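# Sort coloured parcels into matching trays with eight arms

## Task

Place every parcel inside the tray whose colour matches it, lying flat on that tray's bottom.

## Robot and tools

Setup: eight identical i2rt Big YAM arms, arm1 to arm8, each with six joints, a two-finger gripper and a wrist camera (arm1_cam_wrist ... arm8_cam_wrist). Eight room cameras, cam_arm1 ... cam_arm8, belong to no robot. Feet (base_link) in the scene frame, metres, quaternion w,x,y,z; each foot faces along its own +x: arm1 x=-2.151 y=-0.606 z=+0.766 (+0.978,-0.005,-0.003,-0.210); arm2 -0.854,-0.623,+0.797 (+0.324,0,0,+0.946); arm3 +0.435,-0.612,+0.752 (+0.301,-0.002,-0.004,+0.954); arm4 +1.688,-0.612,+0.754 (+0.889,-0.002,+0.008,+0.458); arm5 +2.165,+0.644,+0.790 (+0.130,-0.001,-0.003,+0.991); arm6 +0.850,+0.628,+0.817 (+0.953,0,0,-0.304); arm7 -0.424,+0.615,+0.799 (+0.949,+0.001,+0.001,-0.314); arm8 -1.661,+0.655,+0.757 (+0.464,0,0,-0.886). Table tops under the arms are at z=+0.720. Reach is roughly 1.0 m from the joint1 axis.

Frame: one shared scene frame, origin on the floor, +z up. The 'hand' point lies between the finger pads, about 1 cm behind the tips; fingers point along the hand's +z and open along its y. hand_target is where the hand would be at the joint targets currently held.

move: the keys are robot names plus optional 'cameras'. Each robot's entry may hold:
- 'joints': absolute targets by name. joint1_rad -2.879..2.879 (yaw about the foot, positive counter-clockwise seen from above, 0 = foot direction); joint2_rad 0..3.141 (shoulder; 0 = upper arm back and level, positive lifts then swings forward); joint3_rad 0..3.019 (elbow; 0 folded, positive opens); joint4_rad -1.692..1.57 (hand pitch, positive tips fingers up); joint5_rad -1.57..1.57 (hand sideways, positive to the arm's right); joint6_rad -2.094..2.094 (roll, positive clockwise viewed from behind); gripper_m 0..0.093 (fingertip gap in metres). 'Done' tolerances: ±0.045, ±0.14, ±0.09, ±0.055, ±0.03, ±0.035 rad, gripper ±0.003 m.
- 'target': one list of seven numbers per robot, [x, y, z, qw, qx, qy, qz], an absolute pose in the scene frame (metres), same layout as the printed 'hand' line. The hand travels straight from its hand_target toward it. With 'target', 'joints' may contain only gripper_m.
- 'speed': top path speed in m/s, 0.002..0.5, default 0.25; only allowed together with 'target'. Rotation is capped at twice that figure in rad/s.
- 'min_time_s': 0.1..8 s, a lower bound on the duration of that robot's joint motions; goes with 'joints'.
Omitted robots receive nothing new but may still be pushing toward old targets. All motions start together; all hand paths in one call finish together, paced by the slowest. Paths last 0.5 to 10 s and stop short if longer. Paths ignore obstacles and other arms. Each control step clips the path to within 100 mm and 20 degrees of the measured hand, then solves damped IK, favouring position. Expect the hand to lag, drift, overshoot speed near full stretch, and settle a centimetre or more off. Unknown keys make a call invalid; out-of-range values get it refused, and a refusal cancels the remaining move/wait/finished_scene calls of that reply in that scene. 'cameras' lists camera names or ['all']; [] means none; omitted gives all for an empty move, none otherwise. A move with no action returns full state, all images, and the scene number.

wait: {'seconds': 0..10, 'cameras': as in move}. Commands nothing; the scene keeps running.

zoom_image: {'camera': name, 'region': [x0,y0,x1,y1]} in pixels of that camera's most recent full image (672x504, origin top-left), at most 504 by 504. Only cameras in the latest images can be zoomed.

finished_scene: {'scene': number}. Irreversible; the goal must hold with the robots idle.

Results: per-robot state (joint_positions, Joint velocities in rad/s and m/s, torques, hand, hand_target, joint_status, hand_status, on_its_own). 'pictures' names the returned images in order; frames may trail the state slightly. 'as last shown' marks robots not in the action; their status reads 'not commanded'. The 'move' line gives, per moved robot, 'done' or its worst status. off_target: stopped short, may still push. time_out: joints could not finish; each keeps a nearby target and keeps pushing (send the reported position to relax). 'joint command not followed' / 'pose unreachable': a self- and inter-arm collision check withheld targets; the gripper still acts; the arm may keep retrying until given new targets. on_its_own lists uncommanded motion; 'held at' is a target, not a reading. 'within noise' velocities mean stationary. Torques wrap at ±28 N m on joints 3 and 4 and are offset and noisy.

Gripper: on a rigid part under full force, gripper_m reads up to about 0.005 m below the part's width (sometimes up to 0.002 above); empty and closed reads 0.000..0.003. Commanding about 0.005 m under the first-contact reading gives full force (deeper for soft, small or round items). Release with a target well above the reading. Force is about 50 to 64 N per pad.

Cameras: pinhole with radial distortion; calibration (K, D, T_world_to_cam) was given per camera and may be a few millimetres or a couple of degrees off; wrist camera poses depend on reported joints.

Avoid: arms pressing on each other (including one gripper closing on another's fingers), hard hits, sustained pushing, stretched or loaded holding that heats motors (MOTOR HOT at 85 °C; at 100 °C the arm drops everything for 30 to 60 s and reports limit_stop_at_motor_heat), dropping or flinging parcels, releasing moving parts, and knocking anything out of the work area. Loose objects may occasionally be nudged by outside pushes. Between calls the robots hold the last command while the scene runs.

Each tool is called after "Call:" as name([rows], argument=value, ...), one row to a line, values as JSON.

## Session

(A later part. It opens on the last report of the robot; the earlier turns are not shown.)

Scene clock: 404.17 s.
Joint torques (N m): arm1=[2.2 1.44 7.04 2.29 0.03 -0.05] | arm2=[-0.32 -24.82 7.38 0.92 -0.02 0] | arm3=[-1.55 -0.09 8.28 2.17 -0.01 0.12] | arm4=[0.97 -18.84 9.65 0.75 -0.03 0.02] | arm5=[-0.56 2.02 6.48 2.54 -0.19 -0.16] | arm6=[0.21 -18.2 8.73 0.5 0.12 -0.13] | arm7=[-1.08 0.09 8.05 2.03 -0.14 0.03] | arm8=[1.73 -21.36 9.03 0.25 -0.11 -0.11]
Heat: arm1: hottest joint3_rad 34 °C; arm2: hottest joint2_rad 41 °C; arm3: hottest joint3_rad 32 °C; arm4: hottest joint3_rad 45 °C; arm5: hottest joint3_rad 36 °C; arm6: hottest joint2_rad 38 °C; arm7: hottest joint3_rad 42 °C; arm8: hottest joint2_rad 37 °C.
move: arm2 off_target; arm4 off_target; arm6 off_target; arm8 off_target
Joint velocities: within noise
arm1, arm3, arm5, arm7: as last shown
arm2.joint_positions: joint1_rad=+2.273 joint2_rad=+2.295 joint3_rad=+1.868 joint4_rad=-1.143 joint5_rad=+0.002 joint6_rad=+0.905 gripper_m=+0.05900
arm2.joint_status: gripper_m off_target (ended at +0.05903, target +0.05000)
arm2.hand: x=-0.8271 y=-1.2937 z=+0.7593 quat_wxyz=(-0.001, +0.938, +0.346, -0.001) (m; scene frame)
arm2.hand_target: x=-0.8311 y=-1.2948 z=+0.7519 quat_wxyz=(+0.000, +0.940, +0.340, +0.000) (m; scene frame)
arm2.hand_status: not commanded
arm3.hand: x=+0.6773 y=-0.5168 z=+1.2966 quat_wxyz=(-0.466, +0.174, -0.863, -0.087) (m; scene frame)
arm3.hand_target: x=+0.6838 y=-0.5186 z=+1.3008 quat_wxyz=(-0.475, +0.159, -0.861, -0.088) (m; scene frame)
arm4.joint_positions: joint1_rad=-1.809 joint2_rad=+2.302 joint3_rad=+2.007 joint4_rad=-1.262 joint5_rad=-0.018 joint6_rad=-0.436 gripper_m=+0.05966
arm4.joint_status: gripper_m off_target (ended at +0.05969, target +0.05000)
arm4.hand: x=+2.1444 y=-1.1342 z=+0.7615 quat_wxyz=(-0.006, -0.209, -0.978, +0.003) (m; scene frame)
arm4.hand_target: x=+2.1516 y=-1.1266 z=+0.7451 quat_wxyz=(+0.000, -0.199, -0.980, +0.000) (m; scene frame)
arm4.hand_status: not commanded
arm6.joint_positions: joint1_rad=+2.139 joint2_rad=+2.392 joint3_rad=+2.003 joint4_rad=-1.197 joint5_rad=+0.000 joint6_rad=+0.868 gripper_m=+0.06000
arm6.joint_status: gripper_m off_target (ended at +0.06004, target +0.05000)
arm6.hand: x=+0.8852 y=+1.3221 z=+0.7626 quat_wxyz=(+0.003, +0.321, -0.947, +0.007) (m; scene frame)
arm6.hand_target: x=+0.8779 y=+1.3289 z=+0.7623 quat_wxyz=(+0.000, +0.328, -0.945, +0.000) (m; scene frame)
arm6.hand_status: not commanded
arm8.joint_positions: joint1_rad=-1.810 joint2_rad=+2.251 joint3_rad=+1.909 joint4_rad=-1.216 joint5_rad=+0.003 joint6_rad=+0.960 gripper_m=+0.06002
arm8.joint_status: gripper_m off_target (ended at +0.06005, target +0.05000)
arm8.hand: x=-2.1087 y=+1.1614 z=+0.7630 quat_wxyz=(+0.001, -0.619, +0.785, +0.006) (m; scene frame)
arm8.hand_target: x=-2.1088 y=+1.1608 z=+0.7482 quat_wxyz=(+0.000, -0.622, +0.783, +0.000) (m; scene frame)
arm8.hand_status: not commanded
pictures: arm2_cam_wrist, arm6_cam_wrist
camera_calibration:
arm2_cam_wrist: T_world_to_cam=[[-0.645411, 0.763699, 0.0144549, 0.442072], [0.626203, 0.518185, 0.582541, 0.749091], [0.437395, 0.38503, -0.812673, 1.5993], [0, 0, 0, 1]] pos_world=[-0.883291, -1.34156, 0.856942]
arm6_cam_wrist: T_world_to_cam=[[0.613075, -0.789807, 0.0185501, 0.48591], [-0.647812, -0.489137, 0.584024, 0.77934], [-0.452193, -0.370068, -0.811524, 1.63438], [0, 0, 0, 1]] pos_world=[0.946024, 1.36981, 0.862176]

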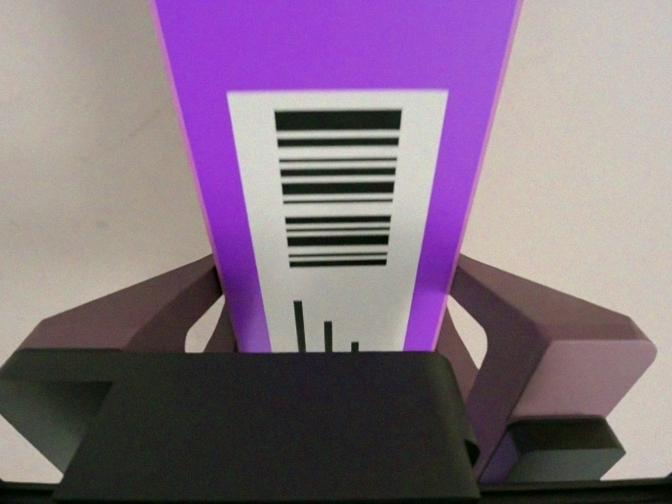

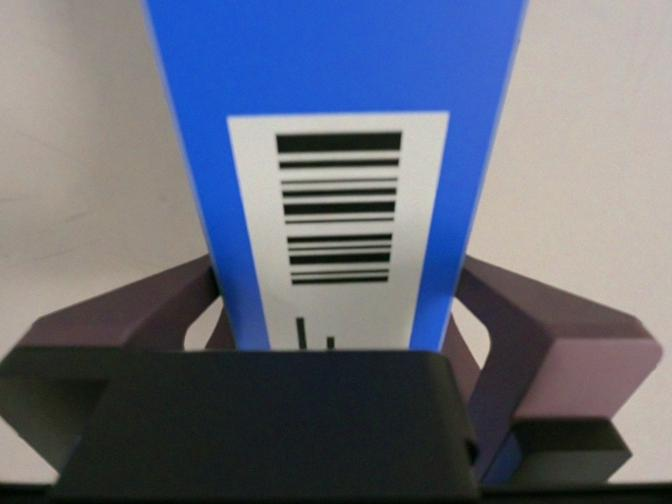

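Call:
move(arm8={"target": [-2.10, 1.145, 0.95, 0, -0.6225, 0.7826, 0], "speed": 0.15}, arm2={"target": [-0.831, -1.27, 0.95, 0, 0.9403, 0.3404, 0], "speed": 0.15}, arm6={"target": [0.878, 1.30, 0.95, 0, -0.328, 0.9447, 0], "speed": 0.15}, arm4={"target": [2.14, -1.11, 0.95, 0, 0.1994, 0.9799, 0], "speed": 0.15})

Call:
move(arm8={"joints": {"joint2_rad": 0.9, "joint3_rad": 1.43, "joint4_rad": -1.5}, "min_time_s": 3}, arm2={"joints": {"joint2_rad": 0.9, "joint3_rad": 1.43, "joint4_rad": -1.5}, "min_time_s": 3}, arm6={"joints": {"joint2_rad": 0.9, "joint3_rad": 1.43, "joint4_rad": -1.5}, "min_time_s": 3}, arm4={"joints": {"joint2_rad": 0.9, "joint3_rad": 1.43, "joint4_rad": -1.5}, "min_time_s": 3}, cameras=["arm2_cam_wrist","arm4_cam_wrist","arm6_cam_wrist","arm8_cam_wrist","cam_arm2","cam_arm8","cam_arm6","cam_arm4","cam_arm5","cam_arm7"])

Scene clock: 426.43 s.
Joint torques (N m): arm1=[1.96 1.49 7.19 2.33 0.05 -0.06] | arm2=[-0.21 -24.59 11.99 0.02 -0.02 0.02] | arm3=[-1.61 -0.09 8.29 2.19 -0.01 0.12] | arm4=[0.91 -20.01 15.41 -0.28 -0.04 0] | arm5=[-0.09 1.73 6.49 2.39 -0.19 -0.15] | arm6=[0.15 -19.78 12.86 -0.34 0.11 -0.14] | arm7=[-1.26 0.09 8.03 2.02 -0.14 0.03] | arm8=[2.43 -23.36 14.45 -0.68 -0.11 -0.04]
Heat: arm1: hottest joint3_rad 34 °C; arm2: hottest joint2_rad 41 °C; arm3: hottest joint3_rad 31 °C; arm4: hottest joint3_rad 45 °C; arm5: hottest joint3_rad 35 °C; arm6: hottest joint2_rad 38 °C; arm7: hottest joint3_rad 41 °C; arm8: hottest joint2_rad 38 °C.
move: arm2 off_target; arm4 off_target; arm6 off_target; arm8 off_target
Joint velocities: within noise
arm1, arm3, arm5, arm7: as last shown
arm2.joint_positions: joint1_rad=+2.273 joint2_rad=+2.083 joint3_rad=+1.954 joint4_rad=-1.487 joint5_rad=+0.002 joint6_rad=+0.905 gripper_m=+0.05900
arm2.joint_status: not commanded
arm2.hand: x=-0.8286 y=-1.2568 z=+0.9271 quat_wxyz=(-0.022, +0.938, +0.346, +0.006) (m; scene frame)
arm2.hand_target: x=-0.8311 y=-1.2689 z=+0.9502 quat_wxyz=(+0.000, +0.940, +0.340, +0.000) (m; scene frame)
arm2.hand_status: off_target (0.027 m and 2.7 deg from the pose sent, 0.192 m and 0.7 deg at the start)
arm4.joint_positions: joint1_rad=-1.809 joint2_rad=+2.173 joint3_rad=+2.206 joint4_rad=-1.661 joint5_rad=-0.018 joint6_rad=-0.436 gripper_m=+0.05966
arm4.joint_status: not commanded
arm4.hand: x=+2.1239 y=-1.1068 z=+0.9224 quat_wxyz=(+0.022, -0.209, -0.977, -0.018) (m; scene frame)
arm4.hand_target: x=+2.1389 y=-1.1086 z=+0.9501 quat_wxyz=(-0.001, -0.199, -0.980, +0.000) (m; scene frame)
arm4.hand_status: off_target (0.032 m and 3.5 deg from the pose sent, 0.190 m and 1.3 deg at the start)
arm6.joint_positions: joint1_rad=+2.139 joint2_rad=+2.191 joint3_rad=+2.034 joint4_rad=-1.491 joint5_rad=+0.000 joint6_rad=+0.868 gripper_m=+0.06000
arm6.joint_status: not commanded
arm6.hand: x=+0.8833 y=+1.2828 z=+0.9095 quat_wxyz=(+0.014, +0.321, -0.946, +0.036) (m; scene frame)
arm6.hand_target: x=+0.8779 y=+1.2978 z=+0.9500 quat_wxyz=(+0.000, +0.328, -0.945, +0.000) (m; scene frame)
arm6.hand_status: off_target (0.044 m and 4.5 deg from the pose sent, 0.189 m and 1.3 deg at the start)
arm8.joint_positions: joint1_rad=-1.810 joint2_rad=+2.126 joint3_rad=+2.108 joint4_rad=-1.612 joint5_rad=+0.003 joint6_rad=+0.959 gripper_m=+0.06002
arm8.joint_status: not commanded
arm8.hand: x=-2.0893 y=+1.1396 z=+0.9190 quat_wxyz=(+0.003, -0.620, +0.784, -0.030) (m; scene frame)
arm8.hand_target: x=-2.0990 y=+1.1439 z=+0.9500 quat_wxyz=(+0.000, -0.623, +0.783, +0.000) (m; scene frame)
arm8.hand_status: off_target (0.033 m and 3.5 deg from the pose sent, 0.188 m and 0.8 deg at the start)
pictures: none

Scene clock: 430.10 s.
Joint torques (N m): arm1=[2.43 1.44 7.15 2.45 0.02 -0.07] | arm2=[-0.21 -3.37 7.92 1.21 -0.04 -0.03] | arm3=[-1.79 -0.15 8.32 2.18 0 0.13] | arm4=[1.26 -1.96 9.5 2.04 -0.04 0.03] | arm5=[0.21 1.79 6.6 2.51 -0.18 -0.14] | arm6=[0.15 -1.79 8.75 0.83 0.1 -0.18] | arm7=[-1.14 0.15 8.03 2.03 -0.14 0.02] | arm8=[2.08 -2.37 9.11 1.44 -0.13 -0.08]
Heat: arm1: hottest joint3_rad 33 °C; arm2: hottest joint2_rad 40 °C; arm3: hottest joint3_rad 31 °C; arm4: hottest joint3_rad 45 °C; arm5: hottest joint3_rad 35 °C; arm6: hottest joint2_rad 38 °C; arm7: hottest joint3_rad 41 °C; arm8: hottest joint2_rad 38 °C.
move: arm2 done; arm4 done; arm6 done; arm8 done
Joint velocities: within noise
arm1, arm3, arm5, arm7: as last shown
arm2.joint_positions: joint1_rad=+2.273 joint2_rad=+0.897 joint3_rad=+1.431 joint4_rad=-1.492 joint5_rad=+0.002 joint6_rad=+0.905 gripper_m=+0.05900
arm2.joint_status: all done
arm2.hand: x=-0.8419 y=-0.9331 z=+1.2575 quat_wxyz=(+0.286, +0.895, +0.330, -0.093) (m; scene frame)
arm2.hand_target: x=-0.8432 y=-0.9327 z=+1.2548 quat_wxyz=(+0.281, +0.898, +0.325, -0.090) (m; scene frame)
arm2.hand_status: not commanded
arm4.joint_positions: joint1_rad=-1.809 joint2_rad=+0.900 joint3_rad=+1.435 joint4_rad=-1.519 joint5_rad=-0.018 joint6_rad=-0.436 gripper_m=+0.05966
arm4.joint_status: all done
arm4.hand: x=+1.8952 y=-0.8362 z=+1.2112 quat_wxyz=(-0.232, -0.195, -0.937, +0.173) (m; scene frame)
arm4.hand_target: x=+1.9010 y=-0.8362 z=+1.2113 quat_wxyz=(-0.237, -0.186, -0.937, +0.177) (m; scene frame)
arm4.hand_status: not commanded
arm6.joint_positions: joint1_rad=+2.139 joint2_rad=+0.902 joint3_rad=+1.425 joint4_rad=-1.495 joint5_rad=+0.000 joint6_rad=+0.868 gripper_m=+0.06000
arm6.joint_status: all done
arm6.hand: x=+0.8664 y=+0.9391 z=+1.2727 quat_wxyz=(-0.108, +0.307, -0.905, -0.274) (m; scene frame)
arm6.hand_target: x=+0.8634 y=+0.9373 z=+1.2750 quat_wxyz=(-0.108, +0.313, -0.902, -0.275) (m; scene frame)
arm6.hand_status: not commanded
arm8.joint_positions: joint1_rad=-1.810 joint2_rad=+0.900 joint3_rad=+1.433 joint4_rad=-1.518 joint5_rad=+0.003 joint6_rad=+0.959 gripper_m=+0.06002
arm8.joint_status: all done
arm8.hand: x=-1.8632 y=+0.8850 z=+1.2140 quat_wxyz=(-0.015, -0.593, +0.752, +0.288) (m; scene frame)
arm8.hand_target: x=-1.8674 y=+0.8862 z=+1.2151 quat_wxyz=(-0.018, -0.595, +0.748, +0.295) (m; scene frame)
arm8.hand_status: not commanded
pictures: arm2_cam_wrist, arm4_cam_wrist, arm6_cam_wrist, arm8_cam_wrist, cam_arm2, cam_arm4, cam_arm5, cam_arm6, cam_arm7, cam_arm8
camera_calibration:
arm2_cam_wrist: T_world_to_cam=[[-0.639889, 0.628217, -0.44259, 0.602809], [0.615894, 0.763687, 0.193538, 0.990887], [0.459584, -0.148745, -0.87559, 1.4715], [0, 0, 0, 1]] pos_world=[-0.90083, -0.916544, 1.36346]
arm4_cam_wrist: T_world_to_cam=[[-0.438735, -0.862742, 0.251372, -0.197024], [-0.87951, 0.469641, 0.076807, 1.9701], [-0.184319, -0.187386, -0.964838, 1.48789], [0, 0, 0, 1]] pos_world=[1.92053, -0.81641, 1.33378]
arm6_cam_wrist: T_world_to_cam=[[0.619656, -0.661703, -0.422108, 0.62029], [-0.659834, -0.730418, 0.176376, 1.03773], [-0.425024, 0.169229, -0.889222, 1.46708], [0, 0, 0, 1]] pos_world=[0.923906, 0.920153, 1.38336]
arm8_cam_wrist: T_world_to_cam=[[0.877453, -0.131622, -0.461251, 2.31232], [-0.0219443, -0.971623, 0.235516, 0.53617], [-0.479161, -0.196532, -0.855442, 0.441891], [0, 0, 0, 1]] pos_world=[-1.80545, 0.912153, 1.3183]

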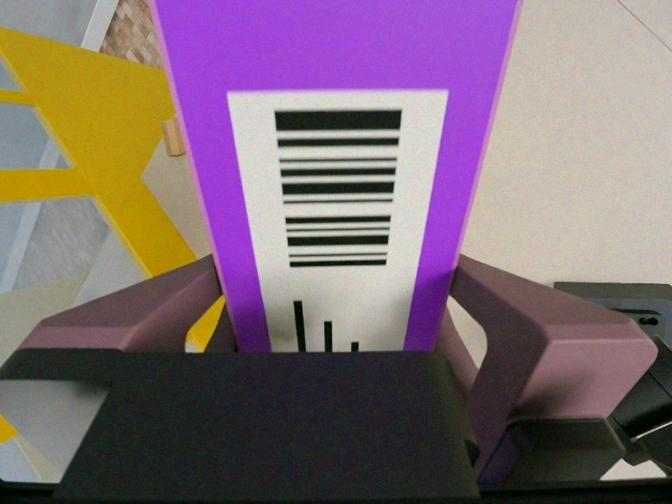

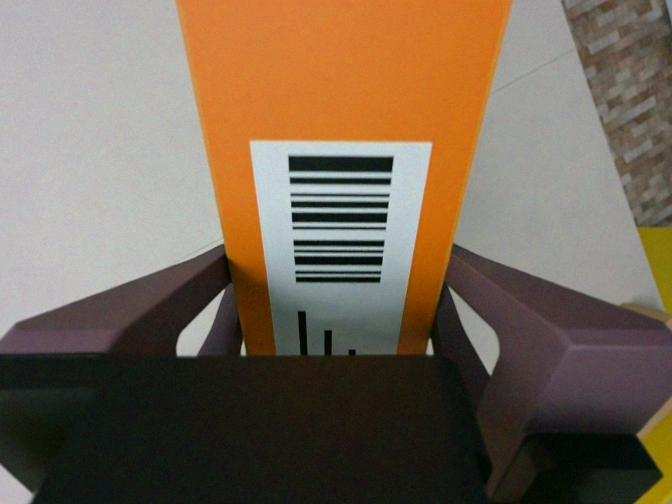

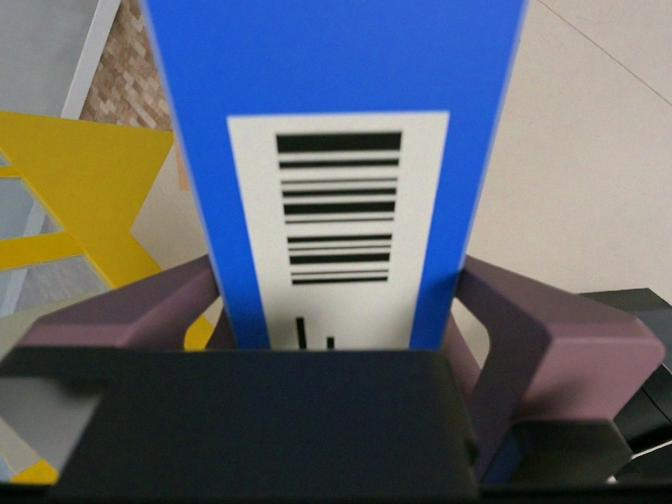

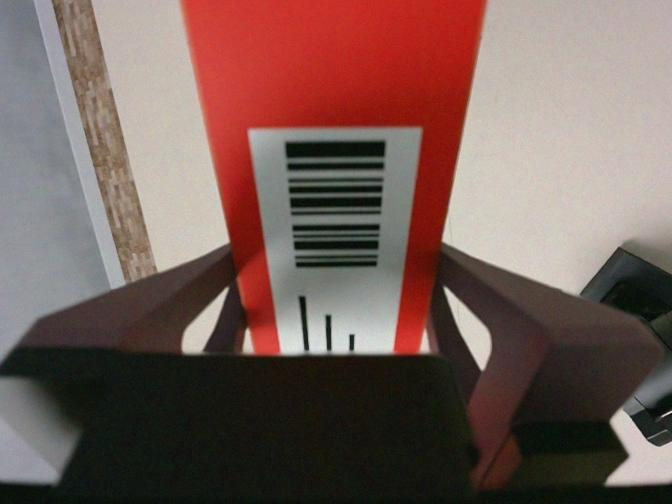

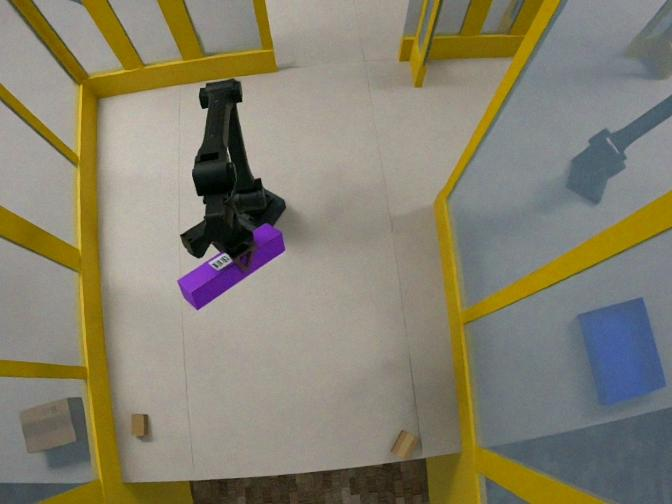

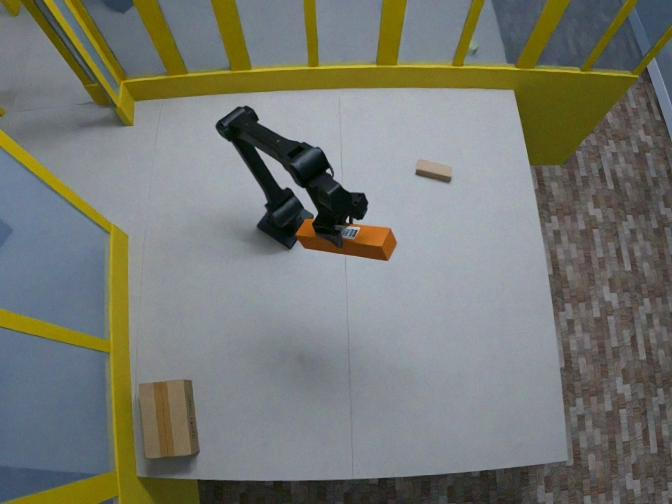

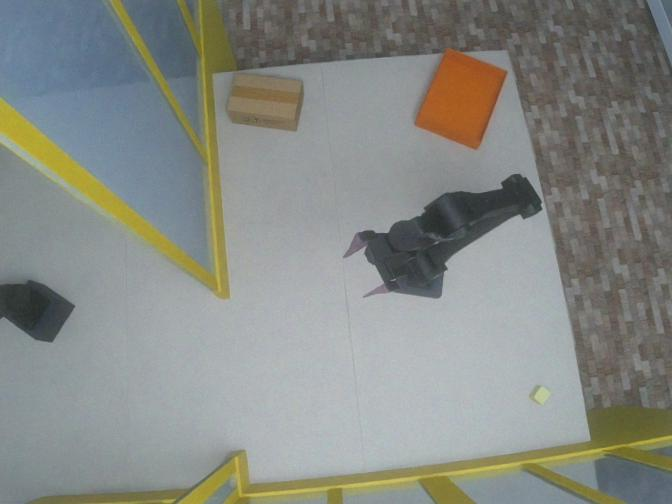

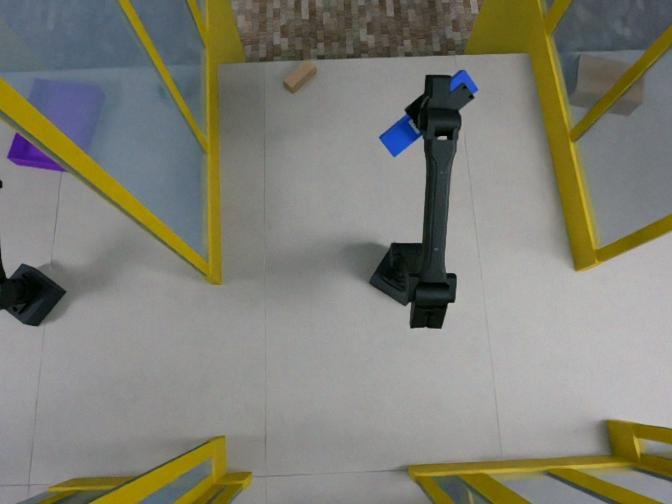

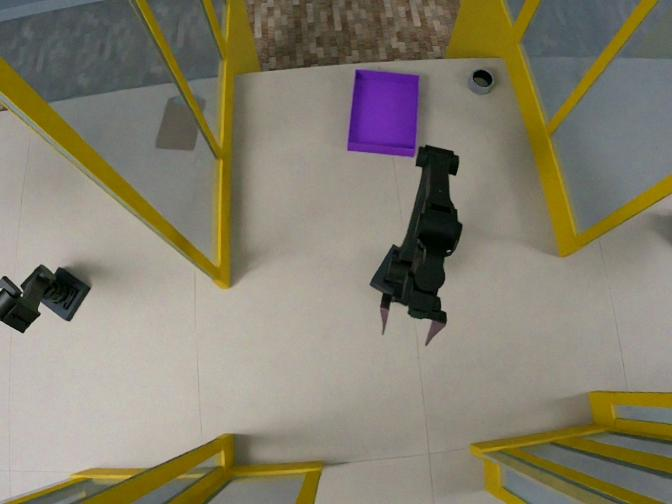

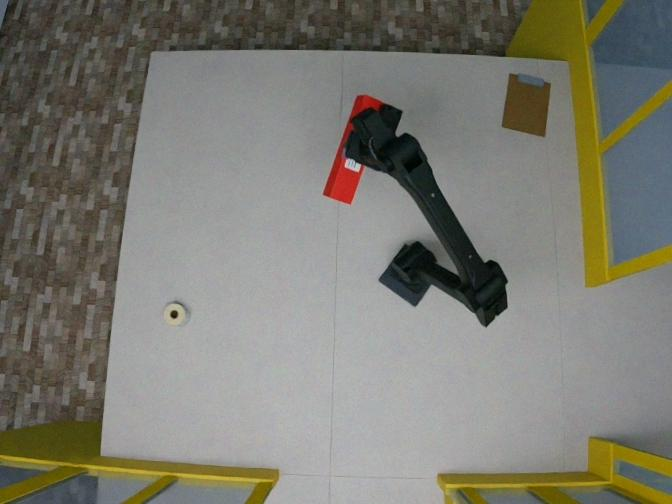

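Call:
move(arm8={"joints": {"joint1_rad": 0.415, "joint6_rad": -0.19}, "min_time_s": 4}, arm2={"joints": {"joint1_rad": -1.312, "joint6_rad": -0.40}, "min_time_s": 5}, arm6={"joints": {"joint1_rad": -1.225, "joint6_rad": -0.27}, "min_time_s": 5}, arm4={"joints": {"joint1_rad": 1.822, "joint6_rad": -0.37}, "min_time_s": 5})

Call:
move(arm8={"target": [-1.78, 0.04, 0.95, 0, 0.7071, 0.7071, 0]}, arm2={"target": [-0.57, 0.03, 0.95, 0, -0.7071, 0.7071, 0]}, arm6={"target": [0.68, 0.03, 0.95, 0, 0.7071, 0.7071, 0]}, arm4={"target": [1.07, -0.37, 0.95, 0, -1, 0, 0]}, cameras=["cam_arm1","cam_arm2","cam_arm3","cam_arm4","cam_arm6","cam_arm7","cam_arm8"])

Scene clock: 454.67 s.
Joint torques (N m): arm1=[2.32 1.32 7.05 2.3 0.03 -0.07] | arm2=[-0.32 -3.37 7.94 1.25 -0.11 -0.23] | arm3=[-1.61 -0.09 8.27 2.17 0 0.13] | arm4=[1.44 -1.9 9.47 2.07 -0.09 0.14] | arm5=[-0.56 2.08 6.58 2.35 -0.16 -0.16] | arm6=[-1.32 -1.9 8.76 0.83 0.02 -0.17] | arm7=[-1.08 -0.03 8.03 2.04 -0.13 0.05] | arm8=[2.61 -2.26 8.99 1.43 -0.14 -0.1]
Heat: arm1: hottest joint3_rad 33 °C; arm2: hottest joint3_rad 37 °C; arm3: hottest joint3_rad 31 °C; arm4: hottest joint3_rad 44 °C; arm5: hottest joint3_rad 35 °C; arm6: hottest joint3_rad 36 °C; arm7: hottest joint3_rad 40 °C; arm8: hottest joint2_rad 35 °C.
move: arm2 done; arm4 done; arm6 done; arm8 done
Joint velocities: within noise
arm1, arm3, arm5, arm7: as last shown
arm2.joint_positions: joint1_rad=-1.305 joint2_rad=+0.897 joint3_rad=+1.431 joint4_rad=-1.492 joint5_rad=+0.002 joint6_rad=-0.385 gripper_m=+0.05901
arm2.joint_status: all done
arm2.hand: x=-0.7340 y=-0.3377 z=+1.2581 quat_wxyz=(-0.279, +0.670, -0.678, -0.116) (m; scene frame)
arm2.hand_target: x=-0.7326 y=-0.3387 z=+1.2554 quat_wxyz=(-0.275, +0.675, -0.676, -0.112) (m; scene frame)
arm2.hand_status: not commanded
arm4.joint_positions: joint1_rad=+1.806 joint2_rad=+0.900 joint3_rad=+1.435 joint4_rad=-1.519 joint5_rad=-0.016 joint6_rad=-0.379 gripper_m=+0.05966
arm4.joint_status: all done
arm4.hand: x=+1.4088 y=-0.4950 z=+1.2136 quat_wxyz=(-0.096, +0.956, -0.002, -0.277) (m; scene frame)
arm4.hand_target: x=+1.4036 y=-0.4979 z=+1.2139 quat_wxyz=(-0.095, +0.954, +0.001, -0.284) (m; scene frame)
arm4.hand_status: not commanded
arm6.joint_positions: joint1_rad=-1.216 joint2_rad=+0.902 joint3_rad=+1.425 joint4_rad=-1.495 joint5_rad=+0.000 joint6_rad=-0.261 gripper_m=+0.06001
arm6.joint_status: all done
arm6.hand: x=+0.7691 y=+0.3279 z=+1.2727 quat_wxyz=(-0.147, -0.676, -0.675, +0.256) (m; scene frame)
arm6.hand_target: x=+0.7669 y=+0.3305 z=+1.2750 quat_wxyz=(-0.145, -0.676, -0.675, +0.258) (m; scene frame)
arm6.hand_status: not commanded
arm8.joint_positions: joint1_rad=+0.409 joint2_rad=+0.900 joint3_rad=+1.433 joint4_rad=-1.518 joint5_rad=+0.002 joint6_rad=-0.182 gripper_m=+0.06004
arm8.joint_status: all done
arm8.hand: x=-1.7217 y=+0.3560 z=+1.2145 quat_wxyz=(-0.162, -0.682, -0.672, +0.240) (m; scene frame)
arm8.hand_target: x=-1.7203 y=+0.3520 z=+1.2156 quat_wxyz=(-0.166, -0.676, -0.675, +0.245) (m; scene frame)
arm8.hand_status: not commanded
pictures: none

Scene clock: 457.93 s.
Joint torques (N m): arm1=[2.26 1.73 7.1 2.41 0 -0.1] | arm2=[-0.32 -25.99 12.42 0.03 -0.04 -0.2] | arm3=[-1.73 -0.03 8.29 2.21 -0.02 0.13] | arm4=[1.79 -17.44 15.49 -0.29 -0.02 0.11] | arm5=[-0.03 2.2 6.46 2.48 -0.19 -0.14] | arm6=[-1.44 -15.68 12.79 -0.27 0.02 -0.18] | arm7=[-1.14 0.09 8.09 2.04 -0.14 0.03] | arm8=[2.55 -19.08 14.46 -0.57 -0.14 -0.1]
Heat: arm1: hottest joint3_rad 33 °C; arm2: hottest joint3_rad 38 °C; arm3: hottest joint3_rad 31 °C; arm4: hottest joint3_rad 45 °C; arm5: hottest joint3_rad 35 °C; arm6: hottest joint3_rad 37 °C; arm7: hottest joint3_rad 40 °C; arm8: hottest joint2_rad 35 °C.
move: arm2 off_target; arm4 off_target; arm6 off_target; arm8 off_target
Joint velocities: within noise
arm1, arm3, arm5, arm7: as last shown
arm2.joint_positions: joint1_rad=-1.313 joint2_rad=+2.314 joint3_rad=+2.382 joint4_rad=-1.668 joint5_rad=+0.001 joint6_rad=-0.395 gripper_m=+0.05901
arm2.joint_status: not commanded
arm2.hand: x=-0.5784 y=+0.0225 z=+0.9396 quat_wxyz=(+0.013, +0.704, -0.710, +0.005) (m; scene frame)
arm2.hand_target: x=-0.5704 y=+0.0293 z=+0.9501 quat_wxyz=(-0.001, +0.707, -0.707, +0.000) (m; scene frame)
arm2.hand_status: off_target (0.015 m and 1.6 deg from the pose sent, 0.507 m and 35.2 deg at the start)
arm4.joint_positions: joint1_rad=+1.809 joint2_rad=+2.122 joint3_rad=+2.151 joint4_rad=-1.637 joint5_rad=+0.011 joint6_rad=-0.373 gripper_m=+0.05967
arm4.joint_status: not commanded
arm4.hand: x=+1.0868 y=-0.3662 z=+0.9391 quat_wxyz=(+0.007, +1.000, -0.003, +0.014) (m; scene frame)
arm4.hand_target: x=+1.0710 y=-0.3706 z=+0.9499 quat_wxyz=(+0.000, +1.000, +0.000, -0.001) (m; scene frame)
arm4.hand_status: off_target (0.020 m and 1.8 deg from the pose sent, 0.447 m and 34.1 deg at the start)
arm6.joint_positions: joint1_rad=-1.219 joint2_rad=+2.009 joint3_rad=+1.784 joint4_rad=-1.393 joint5_rad=+0.000 joint6_rad=-0.267 gripper_m=+0.06001
arm6.joint_status: not commanded
arm6.hand: x=+0.6911 y=+0.0449 z=+0.9291 quat_wxyz=(+0.012, -0.706, -0.708, -0.020) (m; scene frame)
arm6.hand_target: x=+0.6804 y=+0.0312 z=+0.9502 quat_wxyz=(+0.000, -0.707, -0.707, +0.000) (m; scene frame)
arm6.hand_status: off_target (0.028 m and 2.7 deg from the pose sent, 0.448 m and 34.3 deg at the start)
arm8.joint_positions: joint1_rad=+0.410 joint2_rad=+1.998 joint3_rad=+1.944 joint4_rad=-1.549 joint5_rad=+0.002 joint6_rad=-0.182 gripper_m=+0.06004
arm8.joint_status: not commanded
arm8.hand: x=-1.7815 y=+0.0532 z=+0.9369 quat_wxyz=(+0.009, -0.712, -0.702, -0.012) (m; scene frame)
arm8.hand_target: x=-1.7798 y=+0.0407 z=+0.9500 quat_wxyz=(+0.000, -0.707, -0.707, +0.000) (m; scene frame)
arm8.hand_status: off_target (0.019 m and 1.9 deg from the pose sent, 0.416 m and 33.6 deg at the start)
pictures: cam_arm1, cam_arm2, cam_arm3, cam_arm4, cam_arm6, cam_arm7, cam_arm8

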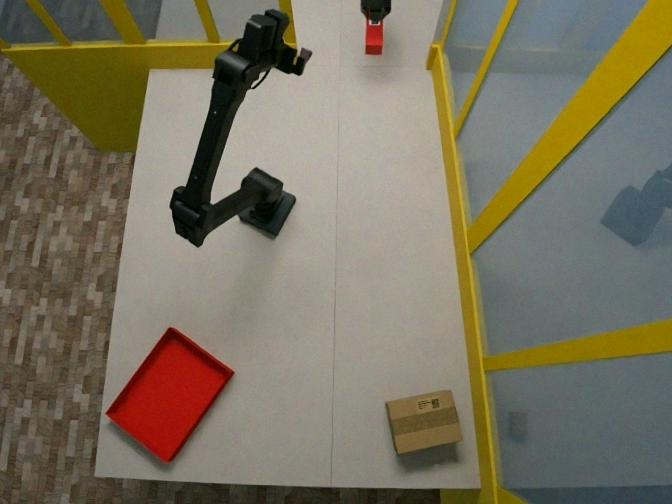

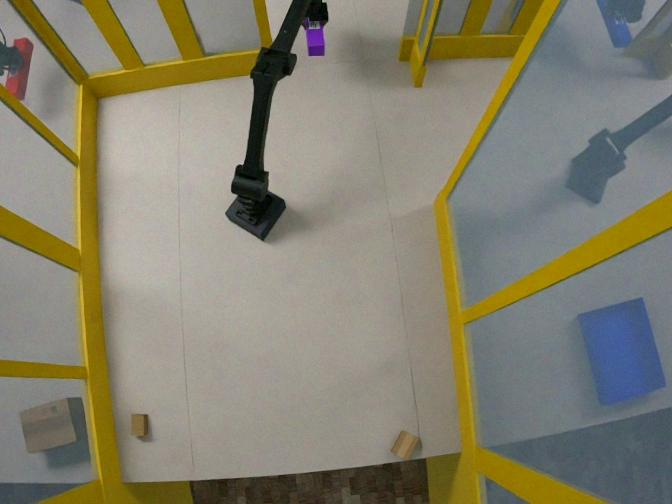

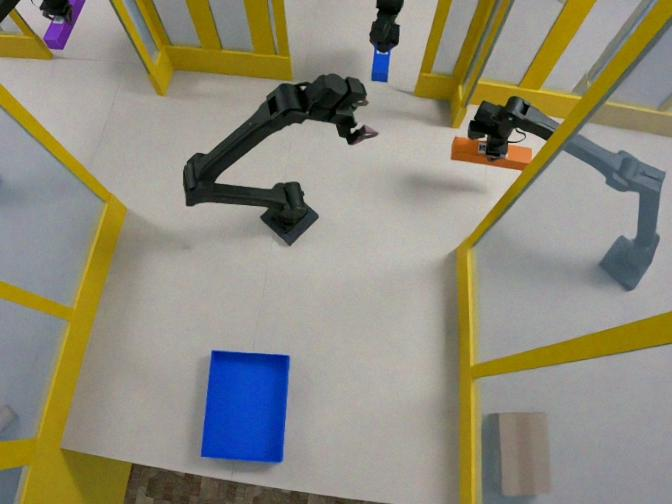

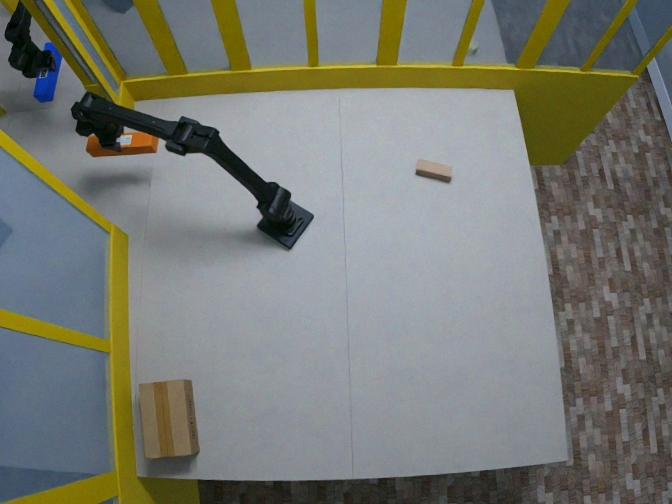

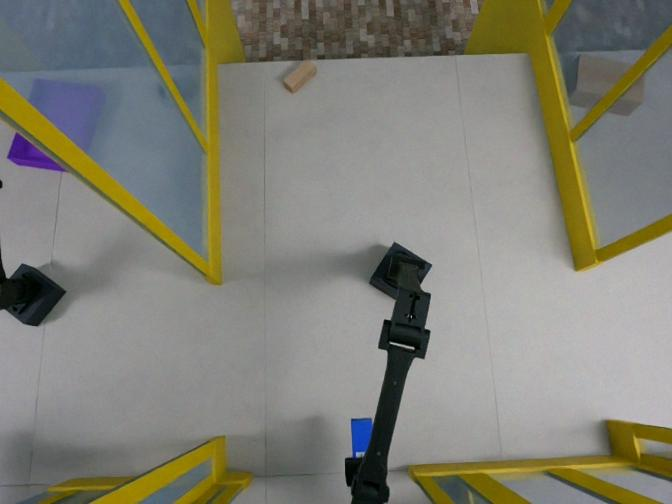

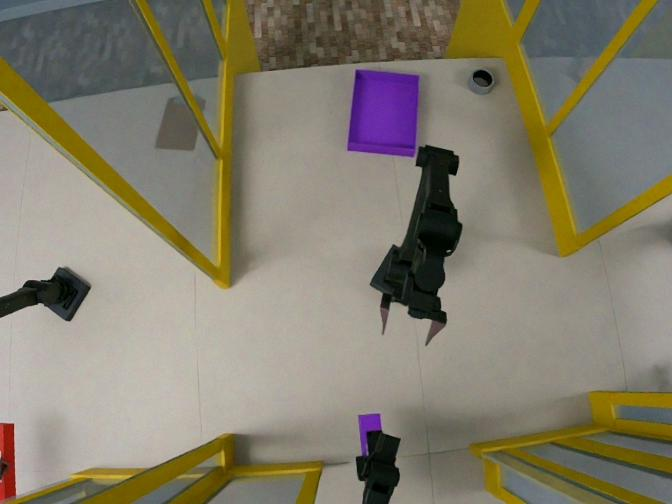

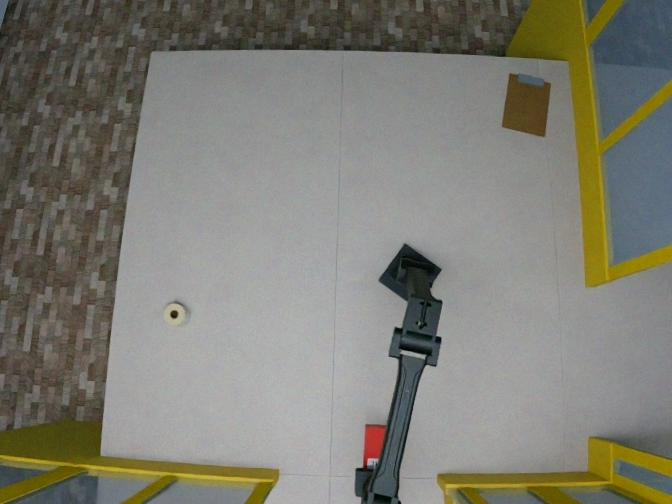

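Call:
move(arm8={"target": [-1.78, 0.04, 0.752, 0, 0.7071, 0.7071, 0], "speed": 0.1}, arm2={"target": [-0.57, 0.03, 0.752, 0, -0.7071, 0.7071, 0], "speed": 0.1}, arm6={"target": [0.68, 0.03, 0.757, 0, 0.7071, 0.7071, 0], "speed": 0.1}, arm4={"target": [1.07, -0.37, 0.748, 0, -1, 0, 0], "speed": 0.1})

Scene clock: 468.87 s.
Joint torques (N m): arm1=[2.37 1.49 7.13 2.41 0.04 -0.07] | arm2=[-0.38 -25.58 7.79 0.87 -0.05 -0.19] | arm3=[-1.79 -0.03 8.28 2.18 -0.02 0.13] | arm4=[1.44 -18.02 9.47 0.72 -0.02 0.08] | arm5=[-0.32 2.08 6.43 2.5 -0.19 -0.14] | arm6=[-1.38 -15.85 7.3 0.49 0.01 -0.18] | arm7=[-0.97 0.09 7.99 2.06 -0.14 0.04] | arm8=[2.2 -19.43 8.64 0.21 -0.15 -0.1]
Heat: arm1: hottest joint3_rad 33 °C; arm2: hottest joint2_rad 38 °C; arm3: hottest joint3_rad 31 °C; arm4: hottest joint3_rad 44 °C; arm5: hottest joint3_rad 35 °C; arm6: hottest joint3_rad 38 °C; arm7: hottest joint3_rad 40 °C; arm8: hottest joint3_rad 36 °C.
move: arm2 off_target; arm4 off_target; arm6 done; arm8 off_target
Joint velocities: within noise
arm1, arm3, arm5, arm7: as last shown
arm2.joint_positions: joint1_rad=-1.313 joint2_rad=+2.409 joint3_rad=+2.086 joint4_rad=-1.244 joint5_rad=+0.001 joint6_rad=-0.396 gripper_m=+0.05901
arm2.joint_status: not commanded
arm2.hand: x=-0.5746 y=+0.0317 z=+0.7620 quat_wxyz=(-0.002, +0.705, -0.710, -0.001) (m; scene frame)
arm2.hand_target: x=-0.5702 y=+0.0300 z=+0.7522 quat_wxyz=(+0.000, +0.707, -0.707, +0.000) (m; scene frame)
arm2.hand_status: off_target (0.011 m and 0.5 deg from the pose sent, 0.188 m and 1.6 deg at the start)
arm4.joint_positions: joint1_rad=+1.809 joint2_rad=+2.226 joint3_rad=+1.856 joint4_rad=-1.198 joint5_rad=+0.011 joint6_rad=-0.373 gripper_m=+0.05967
arm4.joint_status: not commanded
arm4.hand: x=+1.0727 y=-0.3631 z=+0.7616 quat_wxyz=(-0.001, +1.000, -0.004, -0.005) (m; scene frame)
arm4.hand_target: x=+1.0703 y=-0.3702 z=+0.7482 quat_wxyz=(+0.000, +1.000, +0.000, +0.000) (m; scene frame)
arm4.hand_status: off_target (0.016 m and 0.7 deg from the pose sent, 0.192 m and 1.8 deg at the start)
arm6.joint_positions: joint1_rad=-1.219 joint2_rad=+2.195 joint3_rad=+1.628 joint4_rad=-1.007 joint5_rad=+0.000 joint6_rad=-0.268 gripper_m=+0.06001
arm6.joint_status: not commanded
arm6.hand: x=+0.6869 y=+0.0306 z=+0.7619 quat_wxyz=(+0.001, -0.706, -0.708, -0.001) (m; scene frame)
arm6.hand_target: x=+0.6802 y=+0.0301 z=+0.7569 quat_wxyz=(+0.000, -0.707, -0.707, +0.000) (m; scene frame)
arm6.hand_status: done (0.009 m and 0.2 deg from the pose sent, 0.173 m and 2.7 deg at the start)
arm8.joint_positions: joint1_rad=+0.410 joint2_rad=+2.125 joint3_rad=+1.685 joint4_rad=-1.122 joint5_rad=+0.002 joint6_rad=-0.182 gripper_m=+0.06004
arm8.joint_status: not commanded
arm8.hand: x=-1.7839 y=+0.0409 z=+0.7639 quat_wxyz=(-0.002, -0.712, -0.702, +0.004) (m; scene frame)
arm8.hand_target: x=-1.7799 y=+0.0403 z=+0.7520 quat_wxyz=(+0.000, -0.707, -0.707, +0.000) (m; scene frame)
arm8.hand_status: off_target (0.013 m and 1.0 deg from the pose sent, 0.185 m and 1.9 deg at the start)
pictures: none


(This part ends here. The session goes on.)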